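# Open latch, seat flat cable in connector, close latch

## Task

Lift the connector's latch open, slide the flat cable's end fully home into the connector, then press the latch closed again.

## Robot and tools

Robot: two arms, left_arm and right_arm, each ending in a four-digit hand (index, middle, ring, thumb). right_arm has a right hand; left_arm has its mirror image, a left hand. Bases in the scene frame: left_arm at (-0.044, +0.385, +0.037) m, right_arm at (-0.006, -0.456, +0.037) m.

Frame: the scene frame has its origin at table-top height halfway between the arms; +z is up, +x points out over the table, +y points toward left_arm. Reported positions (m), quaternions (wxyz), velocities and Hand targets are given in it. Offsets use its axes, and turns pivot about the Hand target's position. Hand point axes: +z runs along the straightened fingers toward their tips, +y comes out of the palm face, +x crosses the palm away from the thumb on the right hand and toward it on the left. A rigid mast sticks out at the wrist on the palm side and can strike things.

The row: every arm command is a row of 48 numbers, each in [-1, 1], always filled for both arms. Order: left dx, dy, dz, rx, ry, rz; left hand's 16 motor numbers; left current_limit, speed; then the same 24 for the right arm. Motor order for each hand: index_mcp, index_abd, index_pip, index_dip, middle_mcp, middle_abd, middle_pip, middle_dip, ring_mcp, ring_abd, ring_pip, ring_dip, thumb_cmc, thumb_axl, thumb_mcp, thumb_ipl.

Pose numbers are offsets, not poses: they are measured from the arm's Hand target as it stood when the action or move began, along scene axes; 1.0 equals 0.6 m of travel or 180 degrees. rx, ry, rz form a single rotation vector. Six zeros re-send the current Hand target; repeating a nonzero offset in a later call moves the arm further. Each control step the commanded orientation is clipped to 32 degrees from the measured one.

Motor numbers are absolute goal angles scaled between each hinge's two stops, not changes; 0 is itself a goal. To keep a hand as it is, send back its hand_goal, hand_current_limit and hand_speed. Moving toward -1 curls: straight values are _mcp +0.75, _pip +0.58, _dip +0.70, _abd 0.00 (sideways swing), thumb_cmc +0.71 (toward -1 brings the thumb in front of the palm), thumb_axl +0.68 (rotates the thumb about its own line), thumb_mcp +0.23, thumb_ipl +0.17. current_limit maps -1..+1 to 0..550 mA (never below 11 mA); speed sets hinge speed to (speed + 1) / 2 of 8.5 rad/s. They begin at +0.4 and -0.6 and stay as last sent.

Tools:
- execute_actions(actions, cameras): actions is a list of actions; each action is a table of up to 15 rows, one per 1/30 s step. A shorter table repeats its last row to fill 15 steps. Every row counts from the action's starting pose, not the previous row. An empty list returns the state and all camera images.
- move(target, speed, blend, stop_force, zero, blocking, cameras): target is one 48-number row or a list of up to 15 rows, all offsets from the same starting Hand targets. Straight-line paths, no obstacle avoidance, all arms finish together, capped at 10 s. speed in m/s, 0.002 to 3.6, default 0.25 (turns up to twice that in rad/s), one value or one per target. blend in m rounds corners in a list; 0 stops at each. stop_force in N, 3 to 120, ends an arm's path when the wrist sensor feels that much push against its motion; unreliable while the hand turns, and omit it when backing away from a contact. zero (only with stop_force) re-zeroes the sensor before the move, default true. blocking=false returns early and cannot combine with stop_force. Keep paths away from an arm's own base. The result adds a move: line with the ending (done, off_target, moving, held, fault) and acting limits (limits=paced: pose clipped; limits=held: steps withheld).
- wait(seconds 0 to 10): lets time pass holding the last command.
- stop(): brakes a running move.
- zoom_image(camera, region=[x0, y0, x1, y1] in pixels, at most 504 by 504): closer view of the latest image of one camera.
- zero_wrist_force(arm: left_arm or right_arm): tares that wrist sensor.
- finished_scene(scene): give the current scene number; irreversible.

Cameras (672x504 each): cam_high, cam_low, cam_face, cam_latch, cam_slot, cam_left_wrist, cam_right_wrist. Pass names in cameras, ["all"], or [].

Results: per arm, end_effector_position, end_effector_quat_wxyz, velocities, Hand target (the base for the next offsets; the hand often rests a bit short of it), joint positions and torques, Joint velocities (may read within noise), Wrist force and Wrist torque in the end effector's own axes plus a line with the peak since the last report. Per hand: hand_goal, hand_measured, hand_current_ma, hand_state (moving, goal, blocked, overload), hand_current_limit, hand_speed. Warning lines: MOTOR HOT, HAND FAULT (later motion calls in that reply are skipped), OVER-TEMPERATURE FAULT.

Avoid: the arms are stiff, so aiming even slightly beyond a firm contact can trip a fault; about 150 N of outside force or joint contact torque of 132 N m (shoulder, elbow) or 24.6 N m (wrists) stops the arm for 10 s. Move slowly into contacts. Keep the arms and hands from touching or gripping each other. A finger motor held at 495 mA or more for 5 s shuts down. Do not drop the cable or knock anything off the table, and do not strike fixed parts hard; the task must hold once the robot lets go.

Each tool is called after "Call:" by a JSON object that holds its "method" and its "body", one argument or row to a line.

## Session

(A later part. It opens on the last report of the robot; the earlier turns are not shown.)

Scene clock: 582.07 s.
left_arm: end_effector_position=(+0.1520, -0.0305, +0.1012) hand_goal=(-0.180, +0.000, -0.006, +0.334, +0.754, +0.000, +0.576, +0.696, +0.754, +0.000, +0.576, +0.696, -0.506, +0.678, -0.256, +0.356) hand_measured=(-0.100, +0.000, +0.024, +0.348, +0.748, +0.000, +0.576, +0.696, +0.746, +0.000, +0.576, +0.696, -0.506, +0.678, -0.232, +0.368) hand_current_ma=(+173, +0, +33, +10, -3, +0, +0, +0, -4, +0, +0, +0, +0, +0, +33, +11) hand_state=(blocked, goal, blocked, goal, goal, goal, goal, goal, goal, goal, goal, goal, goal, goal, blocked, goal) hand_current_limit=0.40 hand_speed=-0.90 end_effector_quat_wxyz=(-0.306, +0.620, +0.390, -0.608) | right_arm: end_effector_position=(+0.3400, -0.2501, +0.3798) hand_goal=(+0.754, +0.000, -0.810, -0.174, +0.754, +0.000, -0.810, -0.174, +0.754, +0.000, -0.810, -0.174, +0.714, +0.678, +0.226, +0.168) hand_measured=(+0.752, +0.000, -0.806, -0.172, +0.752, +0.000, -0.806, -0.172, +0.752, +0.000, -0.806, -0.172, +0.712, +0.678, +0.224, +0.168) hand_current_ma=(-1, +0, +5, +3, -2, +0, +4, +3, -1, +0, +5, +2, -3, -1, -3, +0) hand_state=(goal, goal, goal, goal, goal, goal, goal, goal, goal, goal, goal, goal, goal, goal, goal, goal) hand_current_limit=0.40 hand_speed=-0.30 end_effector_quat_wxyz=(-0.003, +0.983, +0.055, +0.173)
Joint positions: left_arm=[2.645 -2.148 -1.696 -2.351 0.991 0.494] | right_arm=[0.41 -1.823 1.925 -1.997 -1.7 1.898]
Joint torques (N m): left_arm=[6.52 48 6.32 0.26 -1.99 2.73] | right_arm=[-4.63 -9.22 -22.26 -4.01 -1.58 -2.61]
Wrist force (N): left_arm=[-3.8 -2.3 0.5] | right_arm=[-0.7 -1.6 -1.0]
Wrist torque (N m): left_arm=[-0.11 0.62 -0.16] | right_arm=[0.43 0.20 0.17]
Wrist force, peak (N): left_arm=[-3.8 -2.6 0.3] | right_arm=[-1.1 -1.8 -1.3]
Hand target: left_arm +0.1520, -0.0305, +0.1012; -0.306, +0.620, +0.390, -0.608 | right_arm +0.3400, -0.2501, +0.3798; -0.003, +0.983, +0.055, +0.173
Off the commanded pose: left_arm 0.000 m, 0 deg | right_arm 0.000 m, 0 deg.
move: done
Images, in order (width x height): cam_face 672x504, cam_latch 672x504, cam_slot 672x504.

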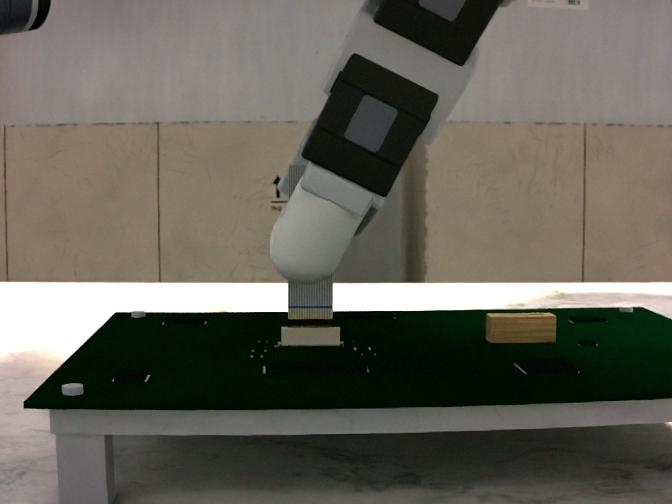

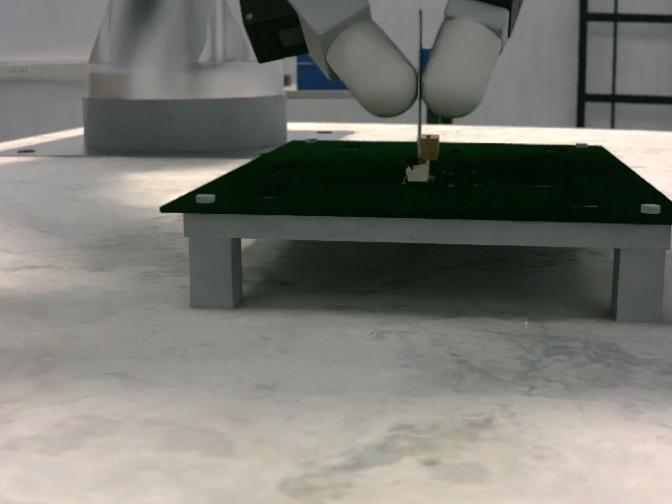

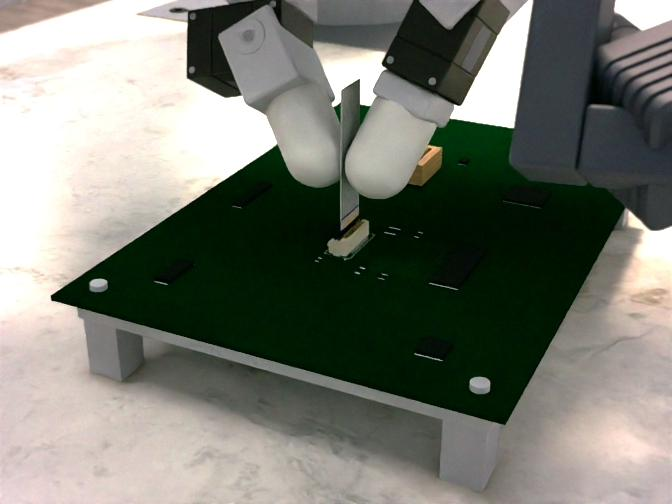

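Call:
{"method": "move", "body": {
  "target": [
    [0.0002,0.0001,0,0,0,0,-0.18,0,-0.007,0.333,0.754,0,0.576,0.696,0.754,0,0.576,0.696,-0.506,0.677,-0.256,0.356,0.4,-0.9,0,0,0,0,0,0,0.754,0,-0.81,-0.174,0.754,0,-0.81,-0.174,0.754,0,-0.81,-0.174,0.714,0.678,0.226,0.168,0.4,-0.3],
    [0.0002,0.0001,-0.003,0,0,0,-0.18,0,-0.007,0.333,0.754,0,0.576,0.696,0.754,0,0.576,0.696,-0.506,0.677,-0.256,0.356,0.4,-0.9,0,0,0,0,0,0,0.754,0,-0.81,-0.174,0.754,0,-0.81,-0.174,0.754,0,-0.81,-0.174,0.714,0.678,0.226,0.168,0.4,-0.3]
  ],
  "speed": 0.01,
  "cameras": ["cam_face","cam_latch","cam_slot"]
}}

Call:
{"method": "zoom_image", "body": {
  "camera": "cam_face",
  "region": [280, 300, 345, 355]
}}

Call:
{"method": "zoom_image", "body": {
  "camera": "cam_latch",
  "region": [404, 145, 434, 179]
}}

Call:
{"method": "zoom_image", "body": {
  "camera": "cam_slot",
  "region": [335, 215, 371, 245]
}}

Scene clock: 622.47 s.
left_arm: end_effector_position=(+0.1521, -0.0304, +0.0995) hand_goal=(-0.180, +0.000, -0.006, +0.334, +0.754, +0.000, +0.576, +0.696, +0.754, +0.000, +0.576, +0.696, -0.506, +0.678, -0.256, +0.356) hand_measured=(-0.100, +0.000, +0.024, +0.348, +0.748, +0.000, +0.576, +0.696, +0.746, +0.000, +0.576, +0.696, -0.506, +0.678, -0.232, +0.368) hand_current_ma=(+173, +0, +33, +10, -3, +0, +0, +0, -4, +0, +0, +0, +0, +0, +33, +11) hand_state=(blocked, goal, blocked, goal, goal, goal, goal, goal, goal, goal, goal, goal, goal, goal, blocked, goal) hand_current_limit=0.40 hand_speed=-0.90 end_effector_quat_wxyz=(-0.306, +0.620, +0.390, -0.608) | right_arm: end_effector_position=(+0.3400, -0.2501, +0.3798) hand_goal=(+0.754, +0.000, -0.810, -0.174, +0.754, +0.000, -0.810, -0.174, +0.754, +0.000, -0.810, -0.174, +0.714, +0.678, +0.226, +0.168) hand_measured=(+0.752, +0.000, -0.806, -0.172, +0.752, +0.000, -0.806, -0.172, +0.752, +0.000, -0.806, -0.172, +0.712, +0.678, +0.224, +0.168) hand_current_ma=(-1, +0, +5, +3, -2, +0, +4, +3, -1, +0, +5, +2, -3, -1, -3, +0) hand_state=(goal, goal, goal, goal, goal, goal, goal, goal, goal, goal, goal, goal, goal, goal, goal, goal) hand_current_limit=0.40 hand_speed=-0.30 end_effector_quat_wxyz=(-0.003, +0.983, +0.055, +0.173)
Joint positions: left_arm=[2.645 -2.151 -1.697 -2.348 0.991 0.494] | right_arm=[0.41 -1.823 1.925 -1.997 -1.7 1.898]
Joint torques (N m): left_arm=[7.27 25.35 7.86 0.56 2.24 3.09] | right_arm=[-4.97 -9.25 -22.2 -3.81 -1.49 -2.7]
Wrist force (N): left_arm=[-3.7 -2.3 0.3] | right_arm=[-0.9 -1.8 -1.1]
Wrist torque (N m): left_arm=[-0.09 0.60 -0.15] | right_arm=[0.40 0.22 0.15]
Wrist force, peak (N): left_arm=[-3.9 -2.5 0.2] | right_arm=[-1.0 -1.8 -1.4]
Hand target: left_arm +0.1521, -0.0304, +0.0994; -0.306, +0.620, +0.390, -0.608 | right_arm +0.3400, -0.2501, +0.3798; -0.003, +0.983, +0.055, +0.173
Off the commanded pose: left_arm 0.000 m, 0 deg | right_arm 0.000 m, 0 deg.
move: done
Images, in order (width x height): cam_face 672x504, cam_latch 672x504, cam_slot 672x504.

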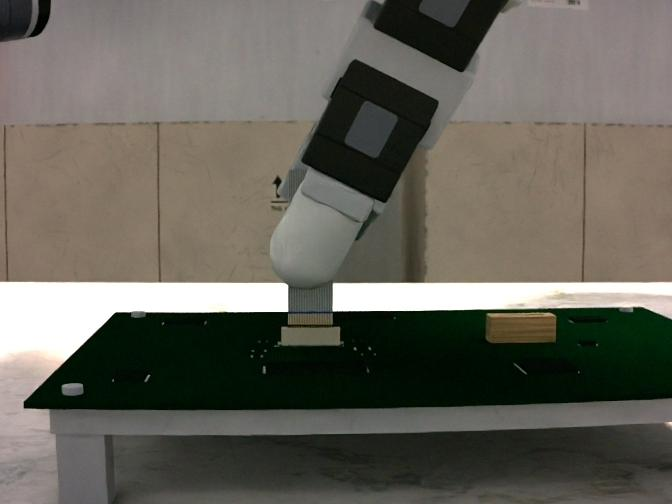

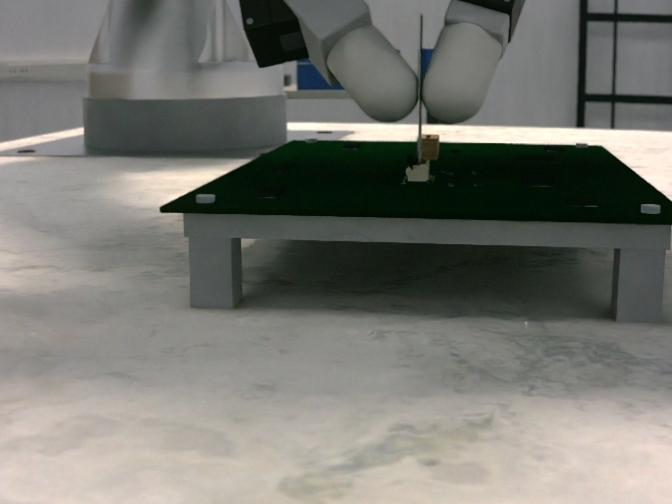

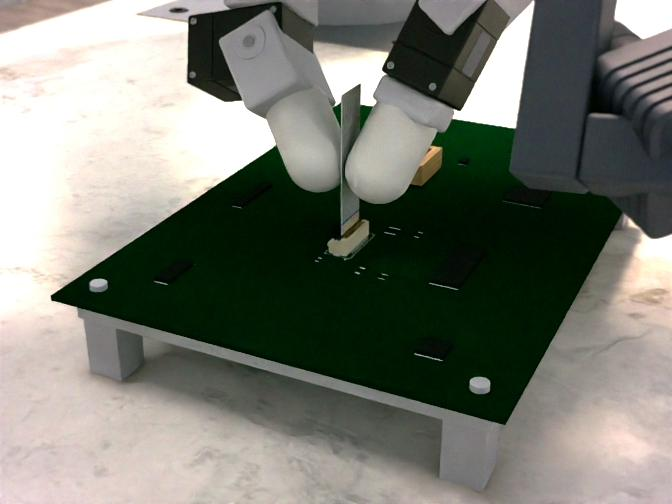

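Scaled by 7.754 from the camera's 672x504 image, which has a finer 960x720 frame.

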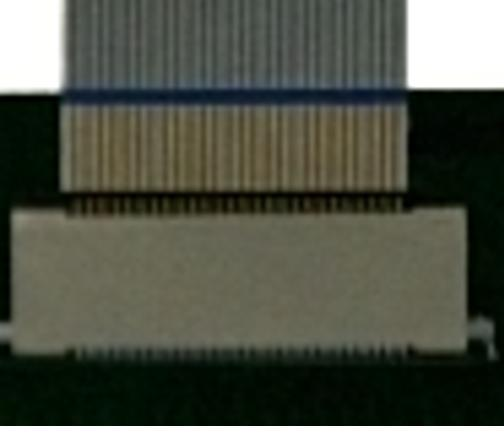

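Scaled by 14.824 from the camera's 672x504 image, which has a finer 960x720 frame.

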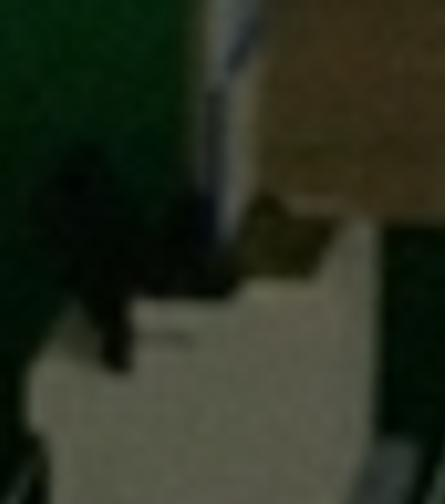

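Scaled by 14.000 from the camera's 672x504 image, which has a finer 960x720 frame.

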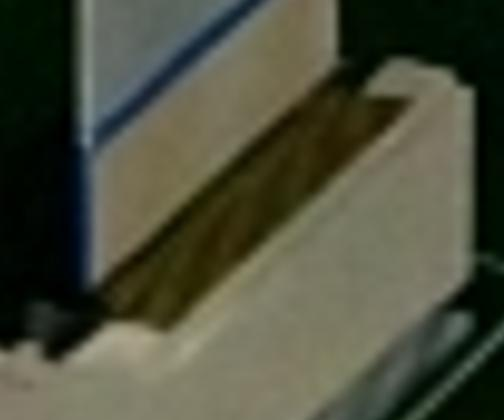

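Call:
{"method": "move", "body": {
  "target": [
    [0,0.0001,0,0,0,0,-0.18,0,-0.007,0.333,0.754,0,0.576,0.696,0.754,0,0.576,0.696,-0.506,0.677,-0.256,0.356,0.4,-0.9,0,0,0,0,0,0,0.754,0,-0.81,-0.174,0.754,0,-0.81,-0.174,0.754,0,-0.81,-0.174,0.714,0.678,0.226,0.168,0.4,-0.3],
    [0,0.0001,-0.0022,0,0,0,-0.18,0,-0.007,0.333,0.754,0,0.576,0.696,0.754,0,0.576,0.696,-0.506,0.677,-0.256,0.356,0.4,-0.9,0,0,0,0,0,0,0.754,0,-0.81,-0.174,0.754,0,-0.81,-0.174,0.754,0,-0.81,-0.174,0.714,0.678,0.226,0.168,0.4,-0.3]
  ],
  "speed": 0.01,
  "cameras": ["cam_face","cam_latch","cam_slot"]
}}

Call:
{"method": "zoom_image", "body": {
  "camera": "cam_face",
  "region": [280, 300, 345, 355]
}}

Call:
{"method": "zoom_image", "body": {
  "camera": "cam_latch",
  "region": [396, 110, 444, 188]
}}

Call:
{"method": "zoom_image", "body": {
  "camera": "cam_slot",
  "region": [335, 215, 371, 245]
}}

Scene clock: 633.40 s.
left_arm: end_effector_position=(+0.1521, -0.0304, +0.0982) hand_goal=(-0.180, +0.000, -0.006, +0.334, +0.754, +0.000, +0.576, +0.696, +0.754, +0.000, +0.576, +0.696, -0.506, +0.678, -0.256, +0.356) hand_measured=(-0.100, +0.000, +0.024, +0.348, +0.748, +0.000, +0.576, +0.696, +0.746, +0.000, +0.576, +0.696, -0.506, +0.678, -0.232, +0.368) hand_current_ma=(+173, +0, +33, +10, -3, +0, +0, +0, -4, +0, +0, +0, +0, +0, +33, +11) hand_state=(blocked, goal, blocked, goal, goal, goal, goal, goal, goal, goal, goal, goal, goal, goal, blocked, goal) hand_current_limit=0.40 hand_speed=-0.90 end_effector_quat_wxyz=(-0.306, +0.620, +0.390, -0.608) | right_arm: end_effector_position=(+0.3400, -0.2501, +0.3798) hand_goal=(+0.754, +0.000, -0.810, -0.174, +0.754, +0.000, -0.810, -0.174, +0.754, +0.000, -0.810, -0.174, +0.714, +0.678, +0.226, +0.168) hand_measured=(+0.752, +0.000, -0.806, -0.172, +0.752, +0.000, -0.806, -0.172, +0.752, +0.000, -0.806, -0.172, +0.712, +0.678, +0.224, +0.168) hand_current_ma=(-1, +0, +5, +3, -2, +0, +4, +3, -1, +0, +5, +2, -3, -1, -3, +0) hand_state=(goal, goal, goal, goal, goal, goal, goal, goal, goal, goal, goal, goal, goal, goal, goal, goal) hand_current_limit=0.40 hand_speed=-0.30 end_effector_quat_wxyz=(-0.003, +0.983, +0.055, +0.173)
Joint positions: left_arm=[2.645 -2.153 -1.698 -2.345 0.991 0.494] | right_arm=[0.41 -1.823 1.925 -1.997 -1.7 1.898]
Joint torques (N m): left_arm=[7.07 27.89 7.69 0.03 2.4 3] | right_arm=[-4.43 -9.68 -22.5 -3.75 -1.45 -2.6]
Wrist force (N): left_arm=[-3.9 -2.4 0.2] | right_arm=[-0.7 -1.5 -1.0]
Wrist torque (N m): left_arm=[-0.10 0.62 -0.17] | right_arm=[0.45 0.19 0.17]
Wrist force, peak (N): left_arm=[-4.0 -2.3 0.2] | right_arm=[-1.0 -1.8 -1.1]
Hand target: left_arm +0.1521, -0.0304, +0.0980; -0.306, +0.620, +0.390, -0.608 | right_arm +0.3400, -0.2501, +0.3798; -0.003, +0.983, +0.055, +0.173
Off the commanded pose: left_arm 0.000 m, 0 deg | right_arm 0.000 m, 0 deg.
move: done
Images, in order (width x height): cam_face 672x504, cam_latch 672x504, cam_slot 672x504.

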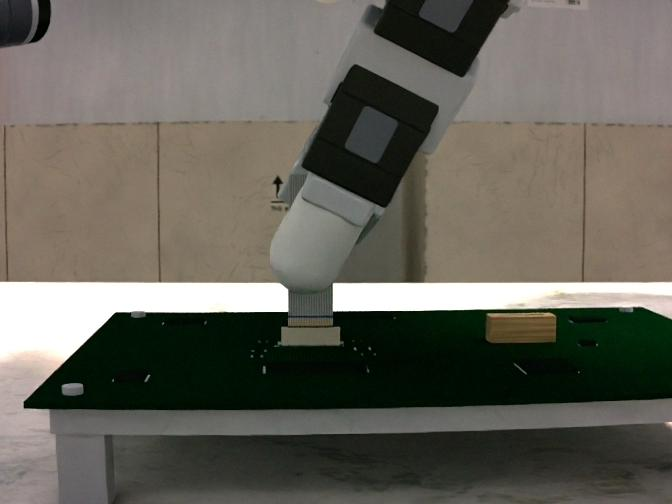

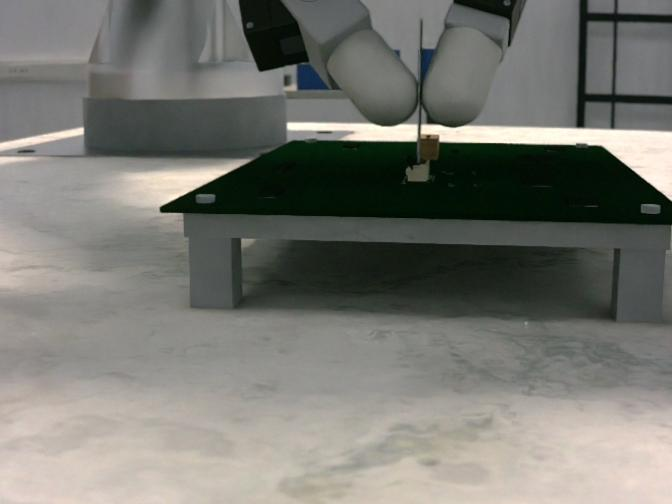

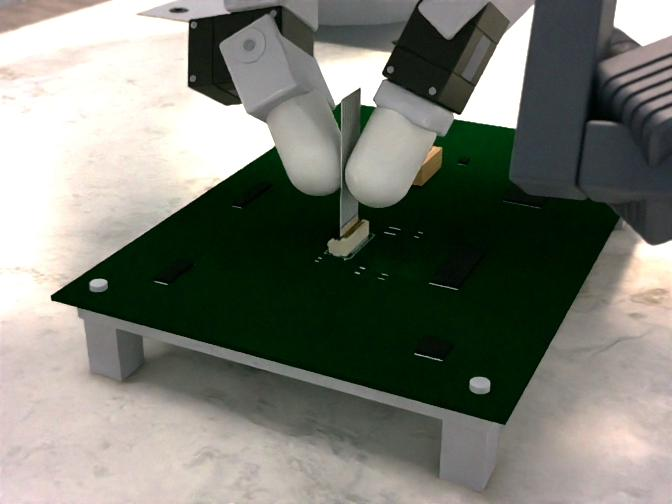

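Scaled by 7.754 from the camera's 672x504 image, which has a finer 960x720 frame.

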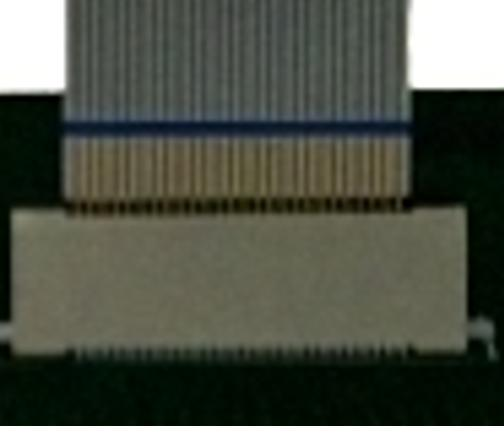

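Scaled by 6.462 from the camera's 672x504 image, which has a finer 960x720 frame.

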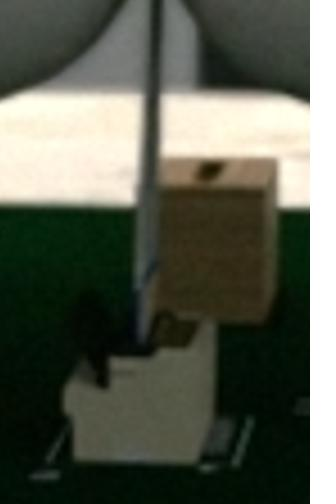

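Scaled by 14.000 from the camera's 672x504 image, which has a finer 960x720 frame.

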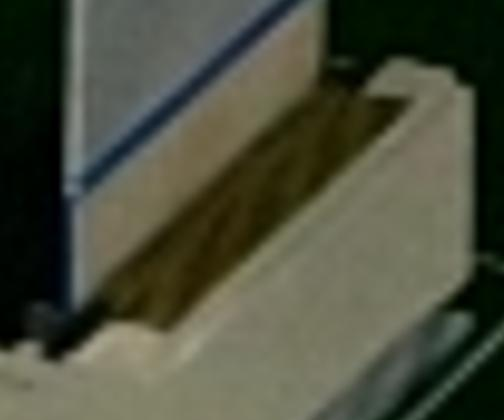

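Call:
{"method": "move", "body": {
  "target": [
    [-0.0003,0,0,0,0,0,-0.18,0,-0.007,0.333,0.754,0,0.576,0.696,0.754,0,0.576,0.696,-0.506,0.677,-0.256,0.356,0.4,-0.9,0,0,0,0,0,0,0.754,0,-0.81,-0.174,0.754,0,-0.81,-0.174,0.754,0,-0.81,-0.174,0.714,0.678,0.226,0.168,0.4,-0.3],
    [-0.0003,0,-0.0018,0,0,0,-0.18,0,-0.007,0.333,0.754,0,0.576,0.696,0.754,0,0.576,0.696,-0.506,0.677,-0.256,0.356,0.4,-0.9,0,0,0,0,0,0,0.754,0,-0.81,-0.174,0.754,0,-0.81,-0.174,0.754,0,-0.81,-0.174,0.714,0.678,0.226,0.168,0.4,-0.3]
  ],
  "speed": 0.01,
  "cameras": ["cam_face","cam_latch","cam_slot"]
}}

Call:
{"method": "zoom_image", "body": {
  "camera": "cam_face",
  "region": [280, 300, 345, 355]
}}

Call:
{"method": "zoom_image", "body": {
  "camera": "cam_latch",
  "region": [396, 110, 444, 188]
}}

Call:
{"method": "zoom_image", "body": {
  "camera": "cam_slot",
  "region": [335, 215, 371, 245]
}}

Scene clock: 661.37 s.
left_arm: end_effector_position=(+0.1519, -0.0304, +0.0971) hand_goal=(-0.180, +0.000, -0.006, +0.334, +0.754, +0.000, +0.576, +0.696, +0.754, +0.000, +0.576, +0.696, -0.506, +0.678, -0.256, +0.356) hand_measured=(-0.100, +0.000, +0.024, +0.348, +0.748, +0.000, +0.576, +0.696, +0.746, +0.000, +0.576, +0.696, -0.506, +0.678, -0.232, +0.368) hand_current_ma=(+173, +0, +33, +10, -3, +0, +0, +0, -4, +0, +0, +0, +0, +0, +33, +11) hand_state=(blocked, goal, blocked, goal, goal, goal, goal, goal, goal, goal, goal, goal, goal, goal, blocked, goal) hand_current_limit=0.40 hand_speed=-0.90 end_effector_quat_wxyz=(-0.306, +0.620, +0.390, -0.608) | right_arm: end_effector_position=(+0.3400, -0.2501, +0.3798) hand_goal=(+0.754, +0.000, -0.810, -0.174, +0.754, +0.000, -0.810, -0.174, +0.754, +0.000, -0.810, -0.174, +0.714, +0.678, +0.226, +0.168) hand_measured=(+0.752, +0.000, -0.806, -0.172, +0.752, +0.000, -0.806, -0.172, +0.752, +0.000, -0.806, -0.172, +0.712, +0.678, +0.224, +0.168) hand_current_ma=(-1, +0, +5, +3, -2, +0, +4, +3, -1, +0, +5, +2, -3, -1, -3, +0) hand_state=(goal, goal, goal, goal, goal, goal, goal, goal, goal, goal, goal, goal, goal, goal, goal, goal) hand_current_limit=0.40 hand_speed=-0.30 end_effector_quat_wxyz=(-0.003, +0.983, +0.055, +0.173)
Joint positions: left_arm=[2.645 -2.154 -1.699 -2.342 0.991 0.494] | right_arm=[0.41 -1.823 1.925 -1.997 -1.7 1.898]
Joint torques (N m): left_arm=[-5.28 27.48 6.92 -0.21 -2.21 2.06] | right_arm=[-4.13 -10.25 -22.02 -3.81 -1.47 -2.71]
Wrist force (N): left_arm=[-3.7 -2.3 0.0] | right_arm=[-0.7 -1.6 -1.0]
Wrist torque (N m): left_arm=[-0.05 0.59 -0.15] | right_arm=[0.42 0.20 0.17]
Wrist force, peak (N): left_arm=[-4.0 -2.5 0.2] | right_arm=[-1.1 -1.7 -1.3]
Hand target: left_arm +0.1519, -0.0304, +0.0970; -0.306, +0.620, +0.390, -0.608 | right_arm +0.3400, -0.2501, +0.3798; -0.003, +0.983, +0.055, +0.173
Off the commanded pose: left_arm 0.000 m, 0 deg | right_arm 0.000 m, 0 deg.
move: done
Images, in order (width x height): cam_face 672x504, cam_latch 672x504, cam_slot 672x504.

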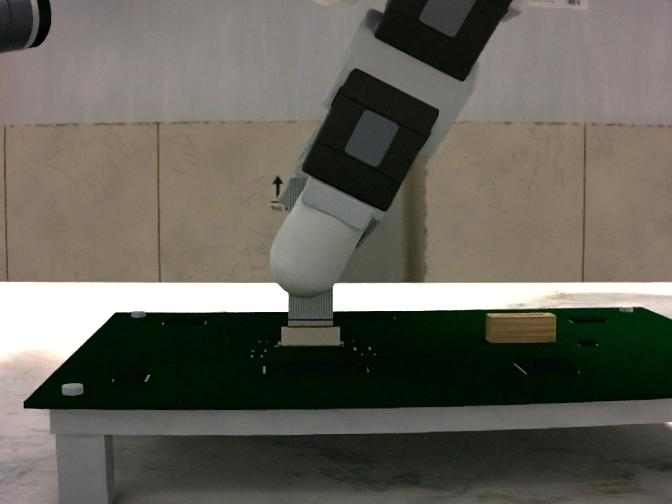

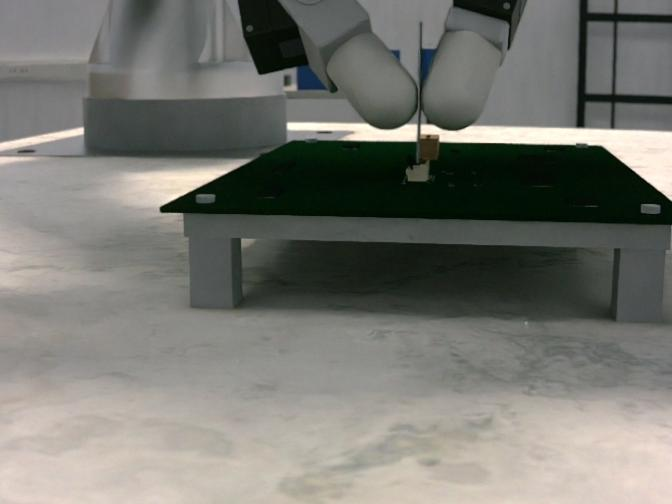

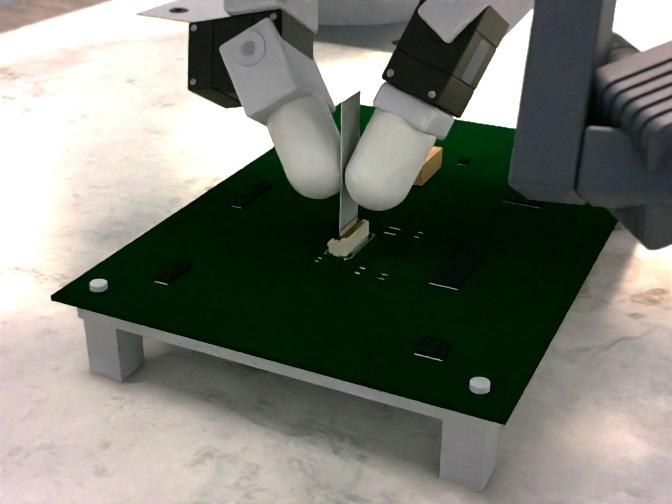

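Scaled by 7.754 from the camera's 672x504 image, which has a finer 960x720 frame.

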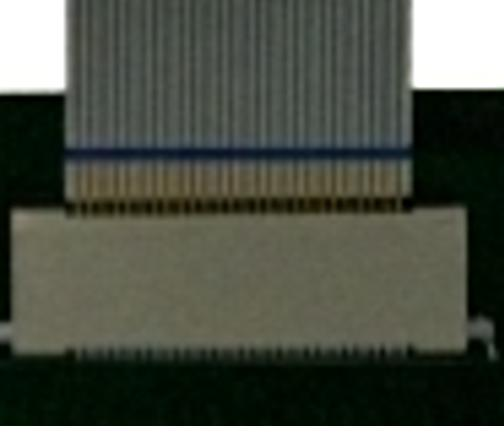

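Scaled by 6.462 from the camera's 672x504 image, which has a finer 960x720 frame.

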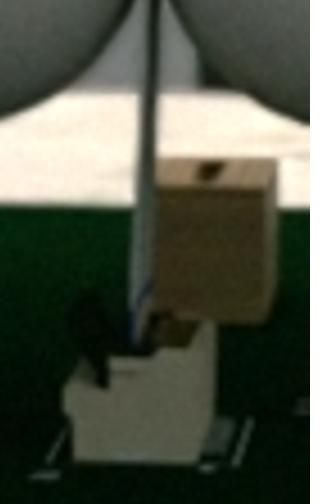

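Scaled by 14.000 from the camera's 672x504 image, which has a finer 960x720 frame.

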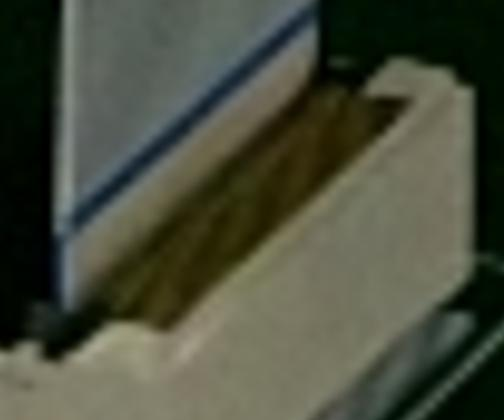

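Call:
{"method": "move", "body": {
  "target": [
    [-0.0006,0,0,0,0,0,-0.18,0,-0.007,0.333,0.754,0,0.576,0.696,0.754,0,0.576,0.696,-0.506,0.677,-0.256,0.356,0.4,-0.9,0,0,0,0,0,0,0.754,0,-0.81,-0.174,0.754,0,-0.81,-0.174,0.754,0,-0.81,-0.174,0.714,0.678,0.226,0.168,0.4,-0.3],
    [-0.0006,0,-0.0015,0,0,0,-0.18,0,-0.007,0.333,0.754,0,0.576,0.696,0.754,0,0.576,0.696,-0.506,0.677,-0.256,0.356,0.4,-0.9,0,0,0,0,0,0,0.754,0,-0.81,-0.174,0.754,0,-0.81,-0.174,0.754,0,-0.81,-0.174,0.714,0.678,0.226,0.168,0.4,-0.3]
  ],
  "speed": 0.01,
  "cameras": ["cam_face","cam_latch","cam_slot"]
}}

Call:
{"method": "zoom_image", "body": {
  "camera": "cam_face",
  "region": [280, 300, 345, 355]
}}

Call:
{"method": "zoom_image", "body": {
  "camera": "cam_latch",
  "region": [396, 110, 444, 188]
}}

Call:
{"method": "zoom_image", "body": {
  "camera": "cam_slot",
  "region": [335, 215, 371, 245]
}}

Scene clock: 674.33 s.
left_arm: end_effector_position=(+0.1516, -0.0304, +0.0962) hand_goal=(-0.180, +0.000, -0.006, +0.334, +0.754, +0.000, +0.576, +0.696, +0.754, +0.000, +0.576, +0.696, -0.506, +0.678, -0.256, +0.356) hand_measured=(-0.100, +0.000, +0.024, +0.348, +0.748, +0.000, +0.576, +0.696, +0.746, +0.000, +0.576, +0.696, -0.506, +0.678, -0.232, +0.368) hand_current_ma=(+173, +0, +33, +10, -3, +0, +0, +0, -4, +0, +0, +0, +0, +0, +33, +11) hand_state=(blocked, goal, blocked, goal, goal, goal, goal, goal, goal, goal, goal, goal, goal, goal, blocked, goal) hand_current_limit=0.40 hand_speed=-0.90 end_effector_quat_wxyz=(-0.306, +0.620, +0.390, -0.608) | right_arm: end_effector_position=(+0.3400, -0.2501, +0.3798) hand_goal=(+0.754, +0.000, -0.810, -0.174, +0.754, +0.000, -0.810, -0.174, +0.754, +0.000, -0.810, -0.174, +0.714, +0.678, +0.226, +0.168) hand_measured=(+0.752, +0.000, -0.806, -0.172, +0.752, +0.000, -0.806, -0.172, +0.752, +0.000, -0.806, -0.172, +0.712, +0.678, +0.224, +0.168) hand_current_ma=(-1, +0, +5, +3, -2, +0, +4, +3, -1, +0, +5, +2, -3, -1, -3, +0) hand_state=(goal, goal, goal, goal, goal, goal, goal, goal, goal, goal, goal, goal, goal, goal, goal, goal) hand_current_limit=0.40 hand_speed=-0.30 end_effector_quat_wxyz=(-0.003, +0.983, +0.055, +0.173)
Joint positions: left_arm=[2.645 -2.155 -1.701 -2.34 0.991 0.494] | right_arm=[0.41 -1.823 1.925 -1.997 -1.7 1.898]
Joint torques (N m): left_arm=[-5.37 27.81 5.64 0.2 -2.69 -0.57] | right_arm=[-4.34 -11.03 -23.02 -3.76 -1.45 -2.76]
Wrist force (N): left_arm=[-3.5 -2.4 0.2] | right_arm=[-0.7 -1.6 -1.1]
Wrist torque (N m): left_arm=[-0.08 0.58 -0.14] | right_arm=[0.43 0.20 0.17]
Wrist force, peak (N): left_arm=[-4.0 -2.4 0.3] | right_arm=[-1.1 -1.7 -1.4]
Hand target: left_arm +0.1515, -0.0304, +0.0961; -0.306, +0.620, +0.390, -0.608 | right_arm +0.3400, -0.2501, +0.3798; -0.003, +0.983, +0.055, +0.173
Off the commanded pose: left_arm 0.000 m, 0 deg | right_arm 0.000 m, 0 deg.
move: done
Images, in order (width x height): cam_face 672x504, cam_latch 672x504, cam_slot 672x504.

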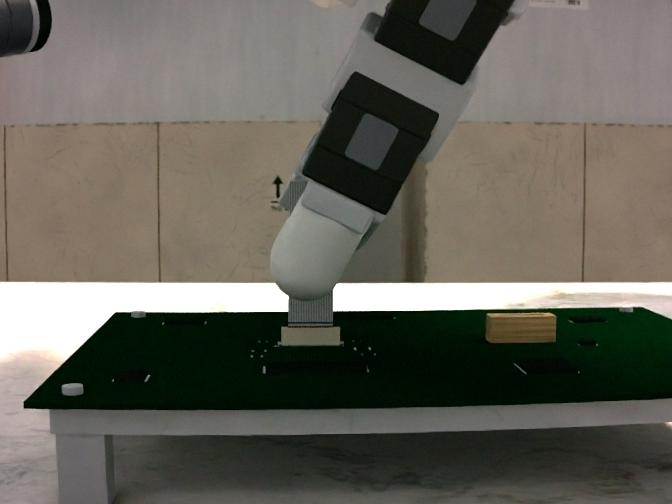

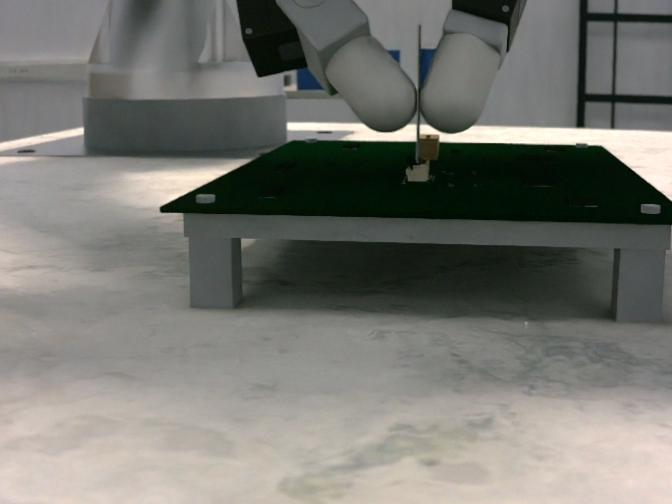

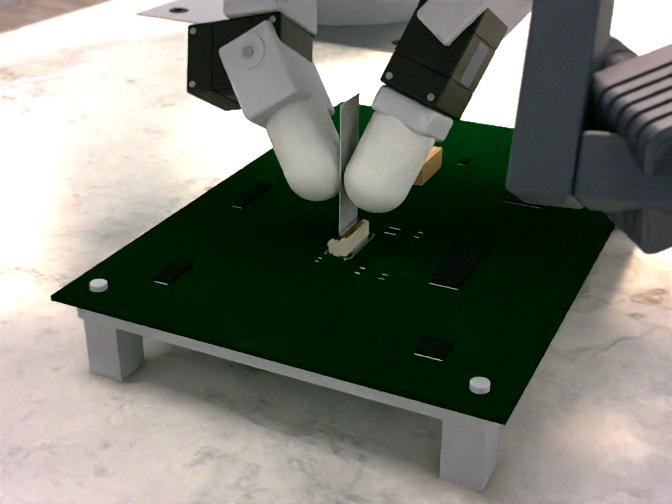

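Scaled by 7.754 from the camera's 672x504 image, which has a finer 960x720 frame.

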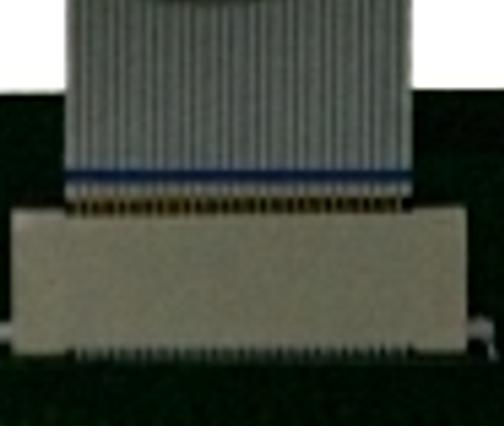

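Scaled by 6.462 from the camera's 672x504 image, which has a finer 960x720 frame.

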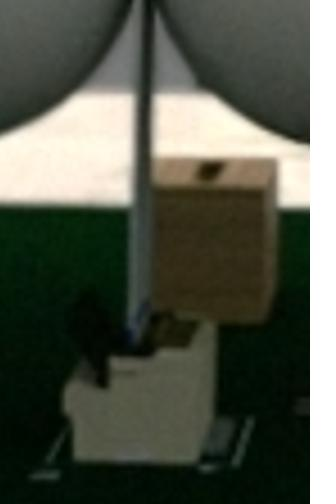

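Scaled by 14.000 from the camera's 672x504 image, which has a finer 960x720 frame.

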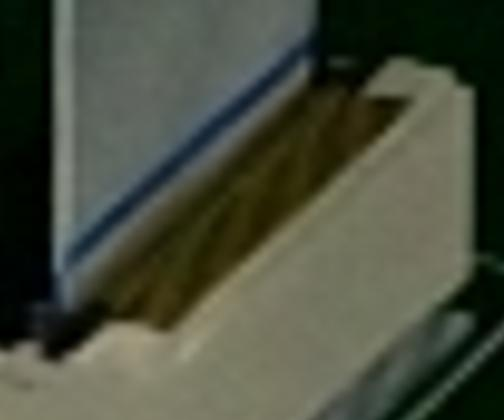

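Call:
{"method": "move", "body": {
  "target": [
    [-0.0003,0,0,0,0,0,-0.18,0,-0.007,0.333,0.754,0,0.576,0.696,0.754,0,0.576,0.696,-0.506,0.677,-0.256,0.356,0.4,-0.9,0,0,0,0,0,0,0.754,0,-0.81,-0.174,0.754,0,-0.81,-0.174,0.754,0,-0.81,-0.174,0.714,0.678,0.226,0.168,0.4,-0.3],
    [-0.0003,0,-0.0018,0,0,0,-0.18,0,-0.007,0.333,0.754,0,0.576,0.696,0.754,0,0.576,0.696,-0.506,0.677,-0.256,0.356,0.4,-0.9,0,0,0,0,0,0,0.754,0,-0.81,-0.174,0.754,0,-0.81,-0.174,0.754,0,-0.81,-0.174,0.714,0.678,0.226,0.168,0.4,-0.3]
  ],
  "speed": 0.01,
  "cameras": ["cam_face","cam_latch","cam_slot"]
}}

Call:
{"method": "zoom_image", "body": {
  "camera": "cam_face",
  "region": [280, 300, 345, 355]
}}

Call:
{"method": "zoom_image", "body": {
  "camera": "cam_latch",
  "region": [396, 110, 444, 188]
}}

Call:
{"method": "zoom_image", "body": {
  "camera": "cam_slot",
  "region": [335, 215, 371, 245]
}}

Scene clock: 686.73 s.
left_arm: end_effector_position=(+0.1514, -0.0304, +0.0952) hand_goal=(-0.180, +0.000, -0.006, +0.334, +0.754, +0.000, +0.576, +0.696, +0.754, +0.000, +0.576, +0.696, -0.506, +0.678, -0.256, +0.356) hand_measured=(-0.100, +0.000, +0.024, +0.348, +0.748, +0.000, +0.576, +0.696, +0.746, +0.000, +0.576, +0.696, -0.506, +0.678, -0.232, +0.368) hand_current_ma=(+173, +0, +33, +10, -3, +0, +0, +0, -4, +0, +0, +0, +0, +0, +33, +11) hand_state=(blocked, goal, blocked, goal, goal, goal, goal, goal, goal, goal, goal, goal, goal, goal, blocked, goal) hand_current_limit=0.40 hand_speed=-0.90 end_effector_quat_wxyz=(-0.306, +0.620, +0.390, -0.608) | right_arm: end_effector_position=(+0.3400, -0.2501, +0.3798) hand_goal=(+0.754, +0.000, -0.810, -0.174, +0.754, +0.000, -0.810, -0.174, +0.754, +0.000, -0.810, -0.174, +0.714, +0.678, +0.226, +0.168) hand_measured=(+0.752, +0.000, -0.806, -0.172, +0.752, +0.000, -0.806, -0.172, +0.752, +0.000, -0.806, -0.172, +0.712, +0.678, +0.224, +0.168) hand_current_ma=(-1, +0, +5, +3, -2, +0, +4, +3, -1, +0, +5, +2, -3, -1, -3, +0) hand_state=(goal, goal, goal, goal, goal, goal, goal, goal, goal, goal, goal, goal, goal, goal, goal, goal) hand_current_limit=0.40 hand_speed=-0.30 end_effector_quat_wxyz=(-0.003, +0.983, +0.055, +0.173)
Joint positions: left_arm=[2.645 -2.156 -1.702 -2.337 0.991 0.494] | right_arm=[0.41 -1.823 1.925 -1.997 -1.7 1.898]
Joint torques (N m): left_arm=[-6.07 26.92 6.62 0.21 -2.58 -0.81] | right_arm=[-4.79 -11.28 -22.25 -3.76 -1.38 -2.54]
Wrist force (N): left_arm=[-3.7 -2.5 0.0] | right_arm=[-1.0 -1.5 -1.1]
Wrist torque (N m): left_arm=[-0.08 0.60 -0.15] | right_arm=[0.44 0.24 0.14]
Wrist force, peak (N): left_arm=[-4.1 -2.3 0.5] | right_arm=[-0.9 -1.9 -1.4]
Hand target: left_arm +0.1514, -0.0304, +0.0950; -0.306, +0.620, +0.390, -0.608 | right_arm +0.3400, -0.2501, +0.3798; -0.003, +0.983, +0.055, +0.173
Off the commanded pose: left_arm 0.000 m, 0 deg | right_arm 0.000 m, 0 deg.
move: done
Images, in order (width x height): cam_face 672x504, cam_latch 672x504, cam_slot 672x504.

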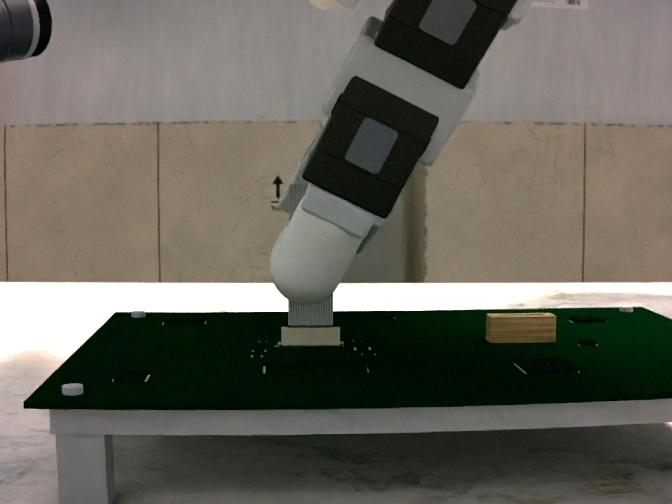

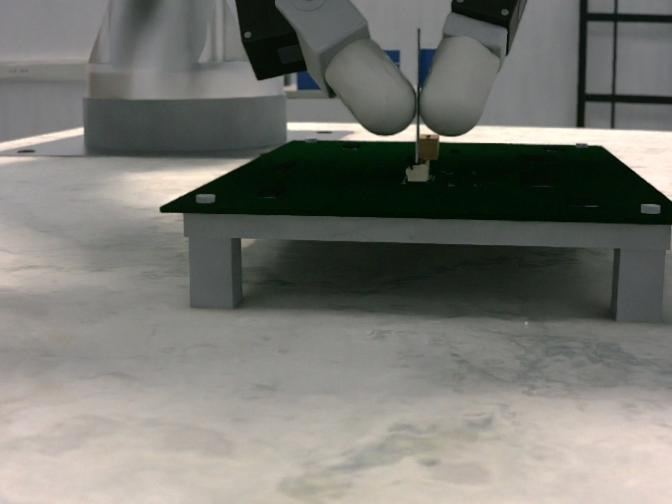

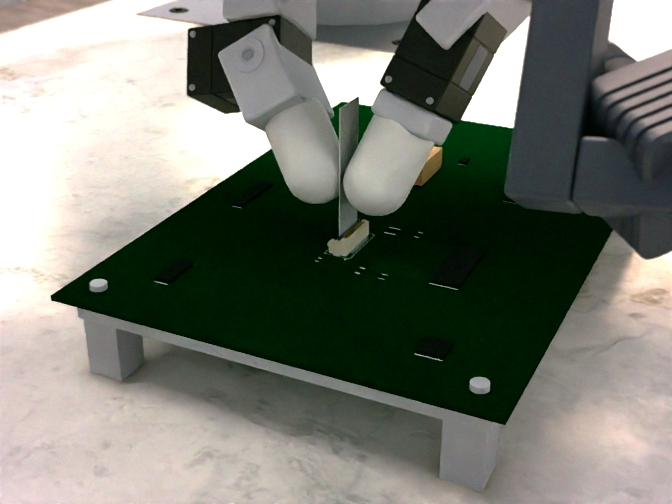

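Scaled by 7.754 from the camera's 672x504 image, which has a finer 960x720 frame.

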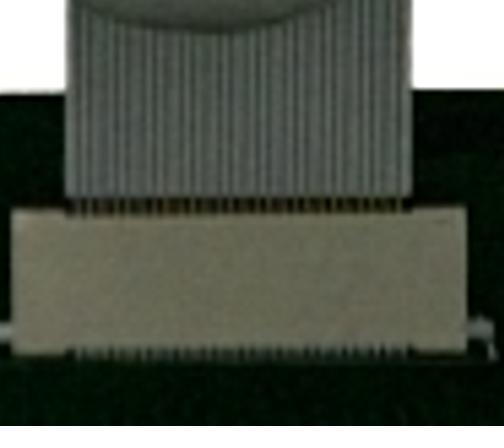

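Scaled by 6.462 from the camera's 672x504 image, which has a finer 960x720 frame.

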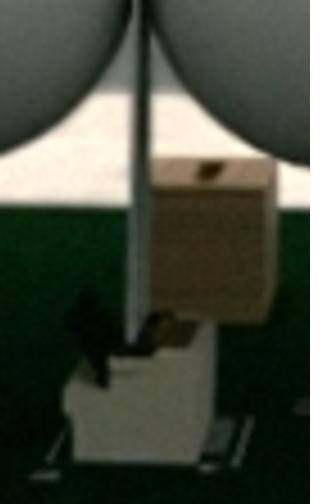

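Scaled by 14.000 from the camera's 672x504 image, which has a finer 960x720 frame.

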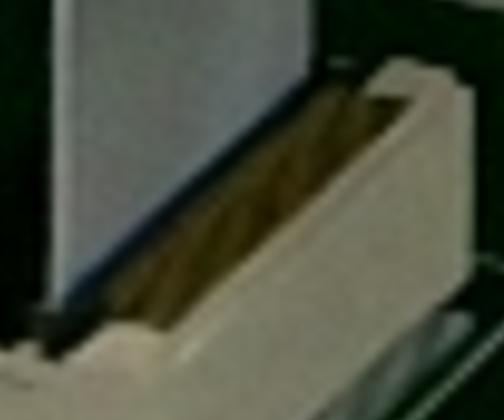

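Call:
{"method": "move", "body": {
  "target": [
    [0,0,-0.0014,0,0,0,-0.18,0,-0.007,0.333,0.754,0,0.576,0.696,0.754,0,0.576,0.696,-0.506,0.677,-0.256,0.356,0.4,-0.9,0,0,0,0,0,0,0.754,0,-0.81,-0.174,0.754,0,-0.81,-0.174,0.754,0,-0.81,-0.174,0.714,0.678,0.226,0.168,0.4,-0.3]
  ],
  "speed": 0.01,
  "cameras": ["cam_face","cam_latch","cam_slot"]
}}

Call:
{"method": "zoom_image", "body": {
  "camera": "cam_face",
  "region": [280, 300, 345, 355]
}}

Call:
{"method": "zoom_image", "body": {
  "camera": "cam_latch",
  "region": [396, 110, 444, 188]
}}

Call:
{"method": "zoom_image", "body": {
  "camera": "cam_slot",
  "region": [335, 215, 371, 245]
}}

Scene clock: 694.67 s.
left_arm: end_effector_position=(+0.1514, -0.0304, +0.0942) hand_goal=(-0.180, +0.000, -0.006, +0.334, +0.754, +0.000, +0.576, +0.696, +0.754, +0.000, +0.576, +0.696, -0.506, +0.678, -0.256, +0.356) hand_measured=(-0.100, -0.004, +0.024, +0.348, +0.748, +0.000, +0.576, +0.696, +0.746, +0.000, +0.576, +0.696, -0.508, +0.678, -0.232, +0.368) hand_current_ma=(+173, -1, +33, +10, -3, +0, +0, +0, -4, +0, +0, +0, +0, +0, +33, +11) hand_state=(blocked, goal, blocked, goal, goal, goal, goal, goal, goal, goal, goal, goal, goal, goal, blocked, goal) hand_current_limit=0.40 hand_speed=-0.90 end_effector_quat_wxyz=(-0.306, +0.620, +0.390, -0.608) | right_arm: end_effector_position=(+0.3400, -0.2501, +0.3798) hand_goal=(+0.754, +0.000, -0.810, -0.174, +0.754, +0.000, -0.810, -0.174, +0.754, +0.000, -0.810, -0.174, +0.714, +0.678, +0.226, +0.168) hand_measured=(+0.752, +0.000, -0.806, -0.172, +0.752, +0.000, -0.806, -0.172, +0.752, +0.000, -0.806, -0.172, +0.712, +0.678, +0.224, +0.168) hand_current_ma=(-1, +0, +5, +3, -2, +0, +4, +3, -1, +0, +5, +2, -3, -1, -3, +0) hand_state=(goal, goal, goal, goal, goal, goal, goal, goal, goal, goal, goal, goal, goal, goal, goal, goal) hand_current_limit=0.40 hand_speed=-0.30 end_effector_quat_wxyz=(-0.003, +0.983, +0.055, +0.173)
Joint positions: left_arm=[2.645 -2.158 -1.703 -2.335 0.991 0.494] | right_arm=[0.41 -1.823 1.925 -1.997 -1.7 1.898]
Joint torques (N m): left_arm=[-4.47 26.15 6.7 0.57 -1.67 -0.9] | right_arm=[-4.98 -12.15 -21.72 -3.67 -1.52 -2.59]
Wrist force (N): left_arm=[-5.0 -5.0 0.1] | right_arm=[-0.7 -1.5 -1.0]
Wrist torque (N m): left_arm=[-0.23 0.66 -0.16] | right_arm=[0.44 0.20 0.17]
Wrist force, peak (N): left_arm=[-5.0 -5.3 -0.1] | right_arm=[-1.2 -1.8 -1.3]
Hand target: left_arm +0.1514, -0.0304, +0.0941; -0.306, +0.620, +0.390, -0.608 | right_arm +0.3400, -0.2501, +0.3798; -0.003, +0.983, +0.055, +0.173
Off the commanded pose: left_arm 0.000 m, 0 deg | right_arm 0.000 m, 0 deg.
move: done
Images, in order (width x height): cam_face 672x504, cam_latch 672x504, cam_slot 672x504.

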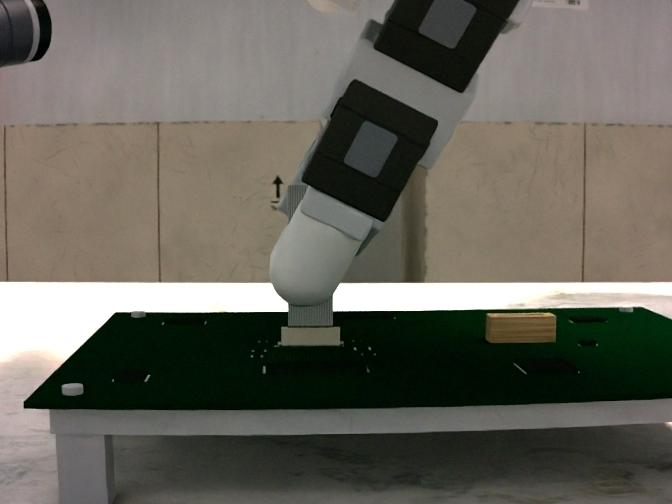

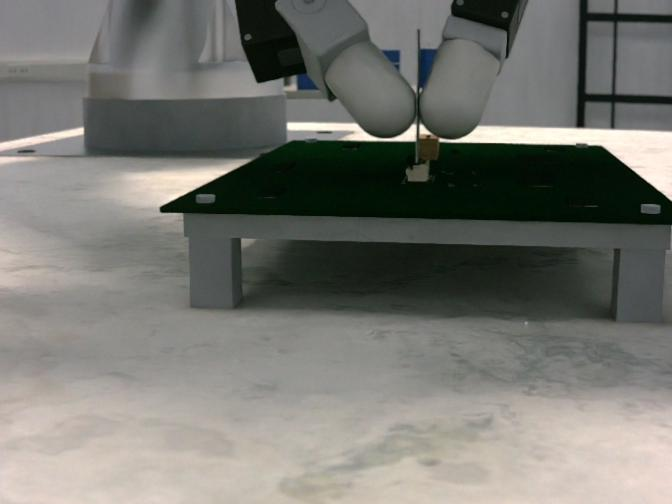

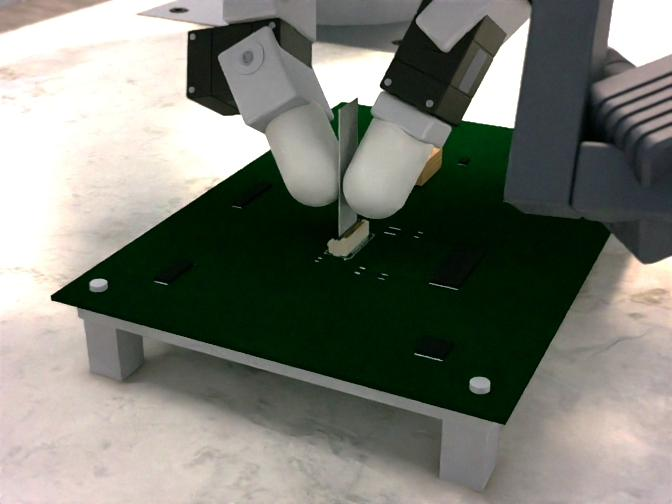

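Scaled by 7.754 from the camera's 672x504 image, which has a finer 960x720 frame.

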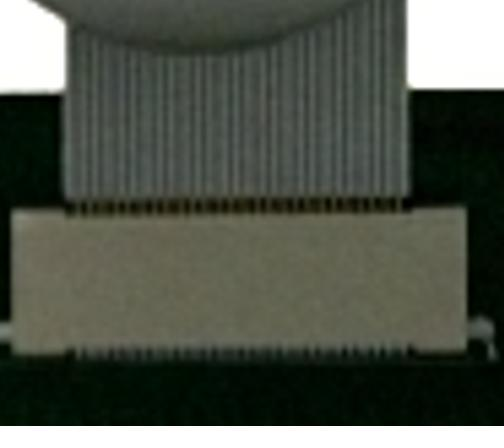

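Scaled by 6.462 from the camera's 672x504 image, which has a finer 960x720 frame.

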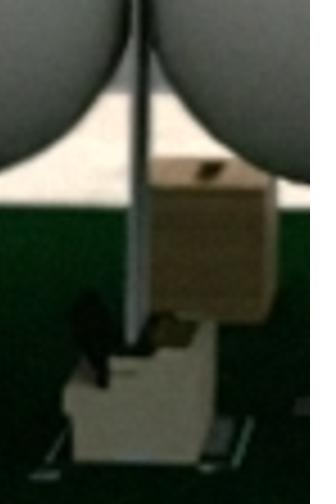

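Scaled by 14.000 from the camera's 672x504 image, which has a finer 960x720 frame.

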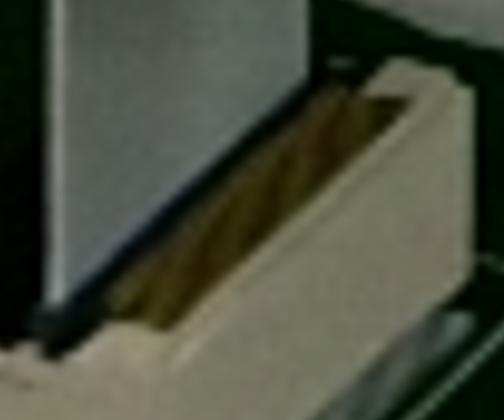

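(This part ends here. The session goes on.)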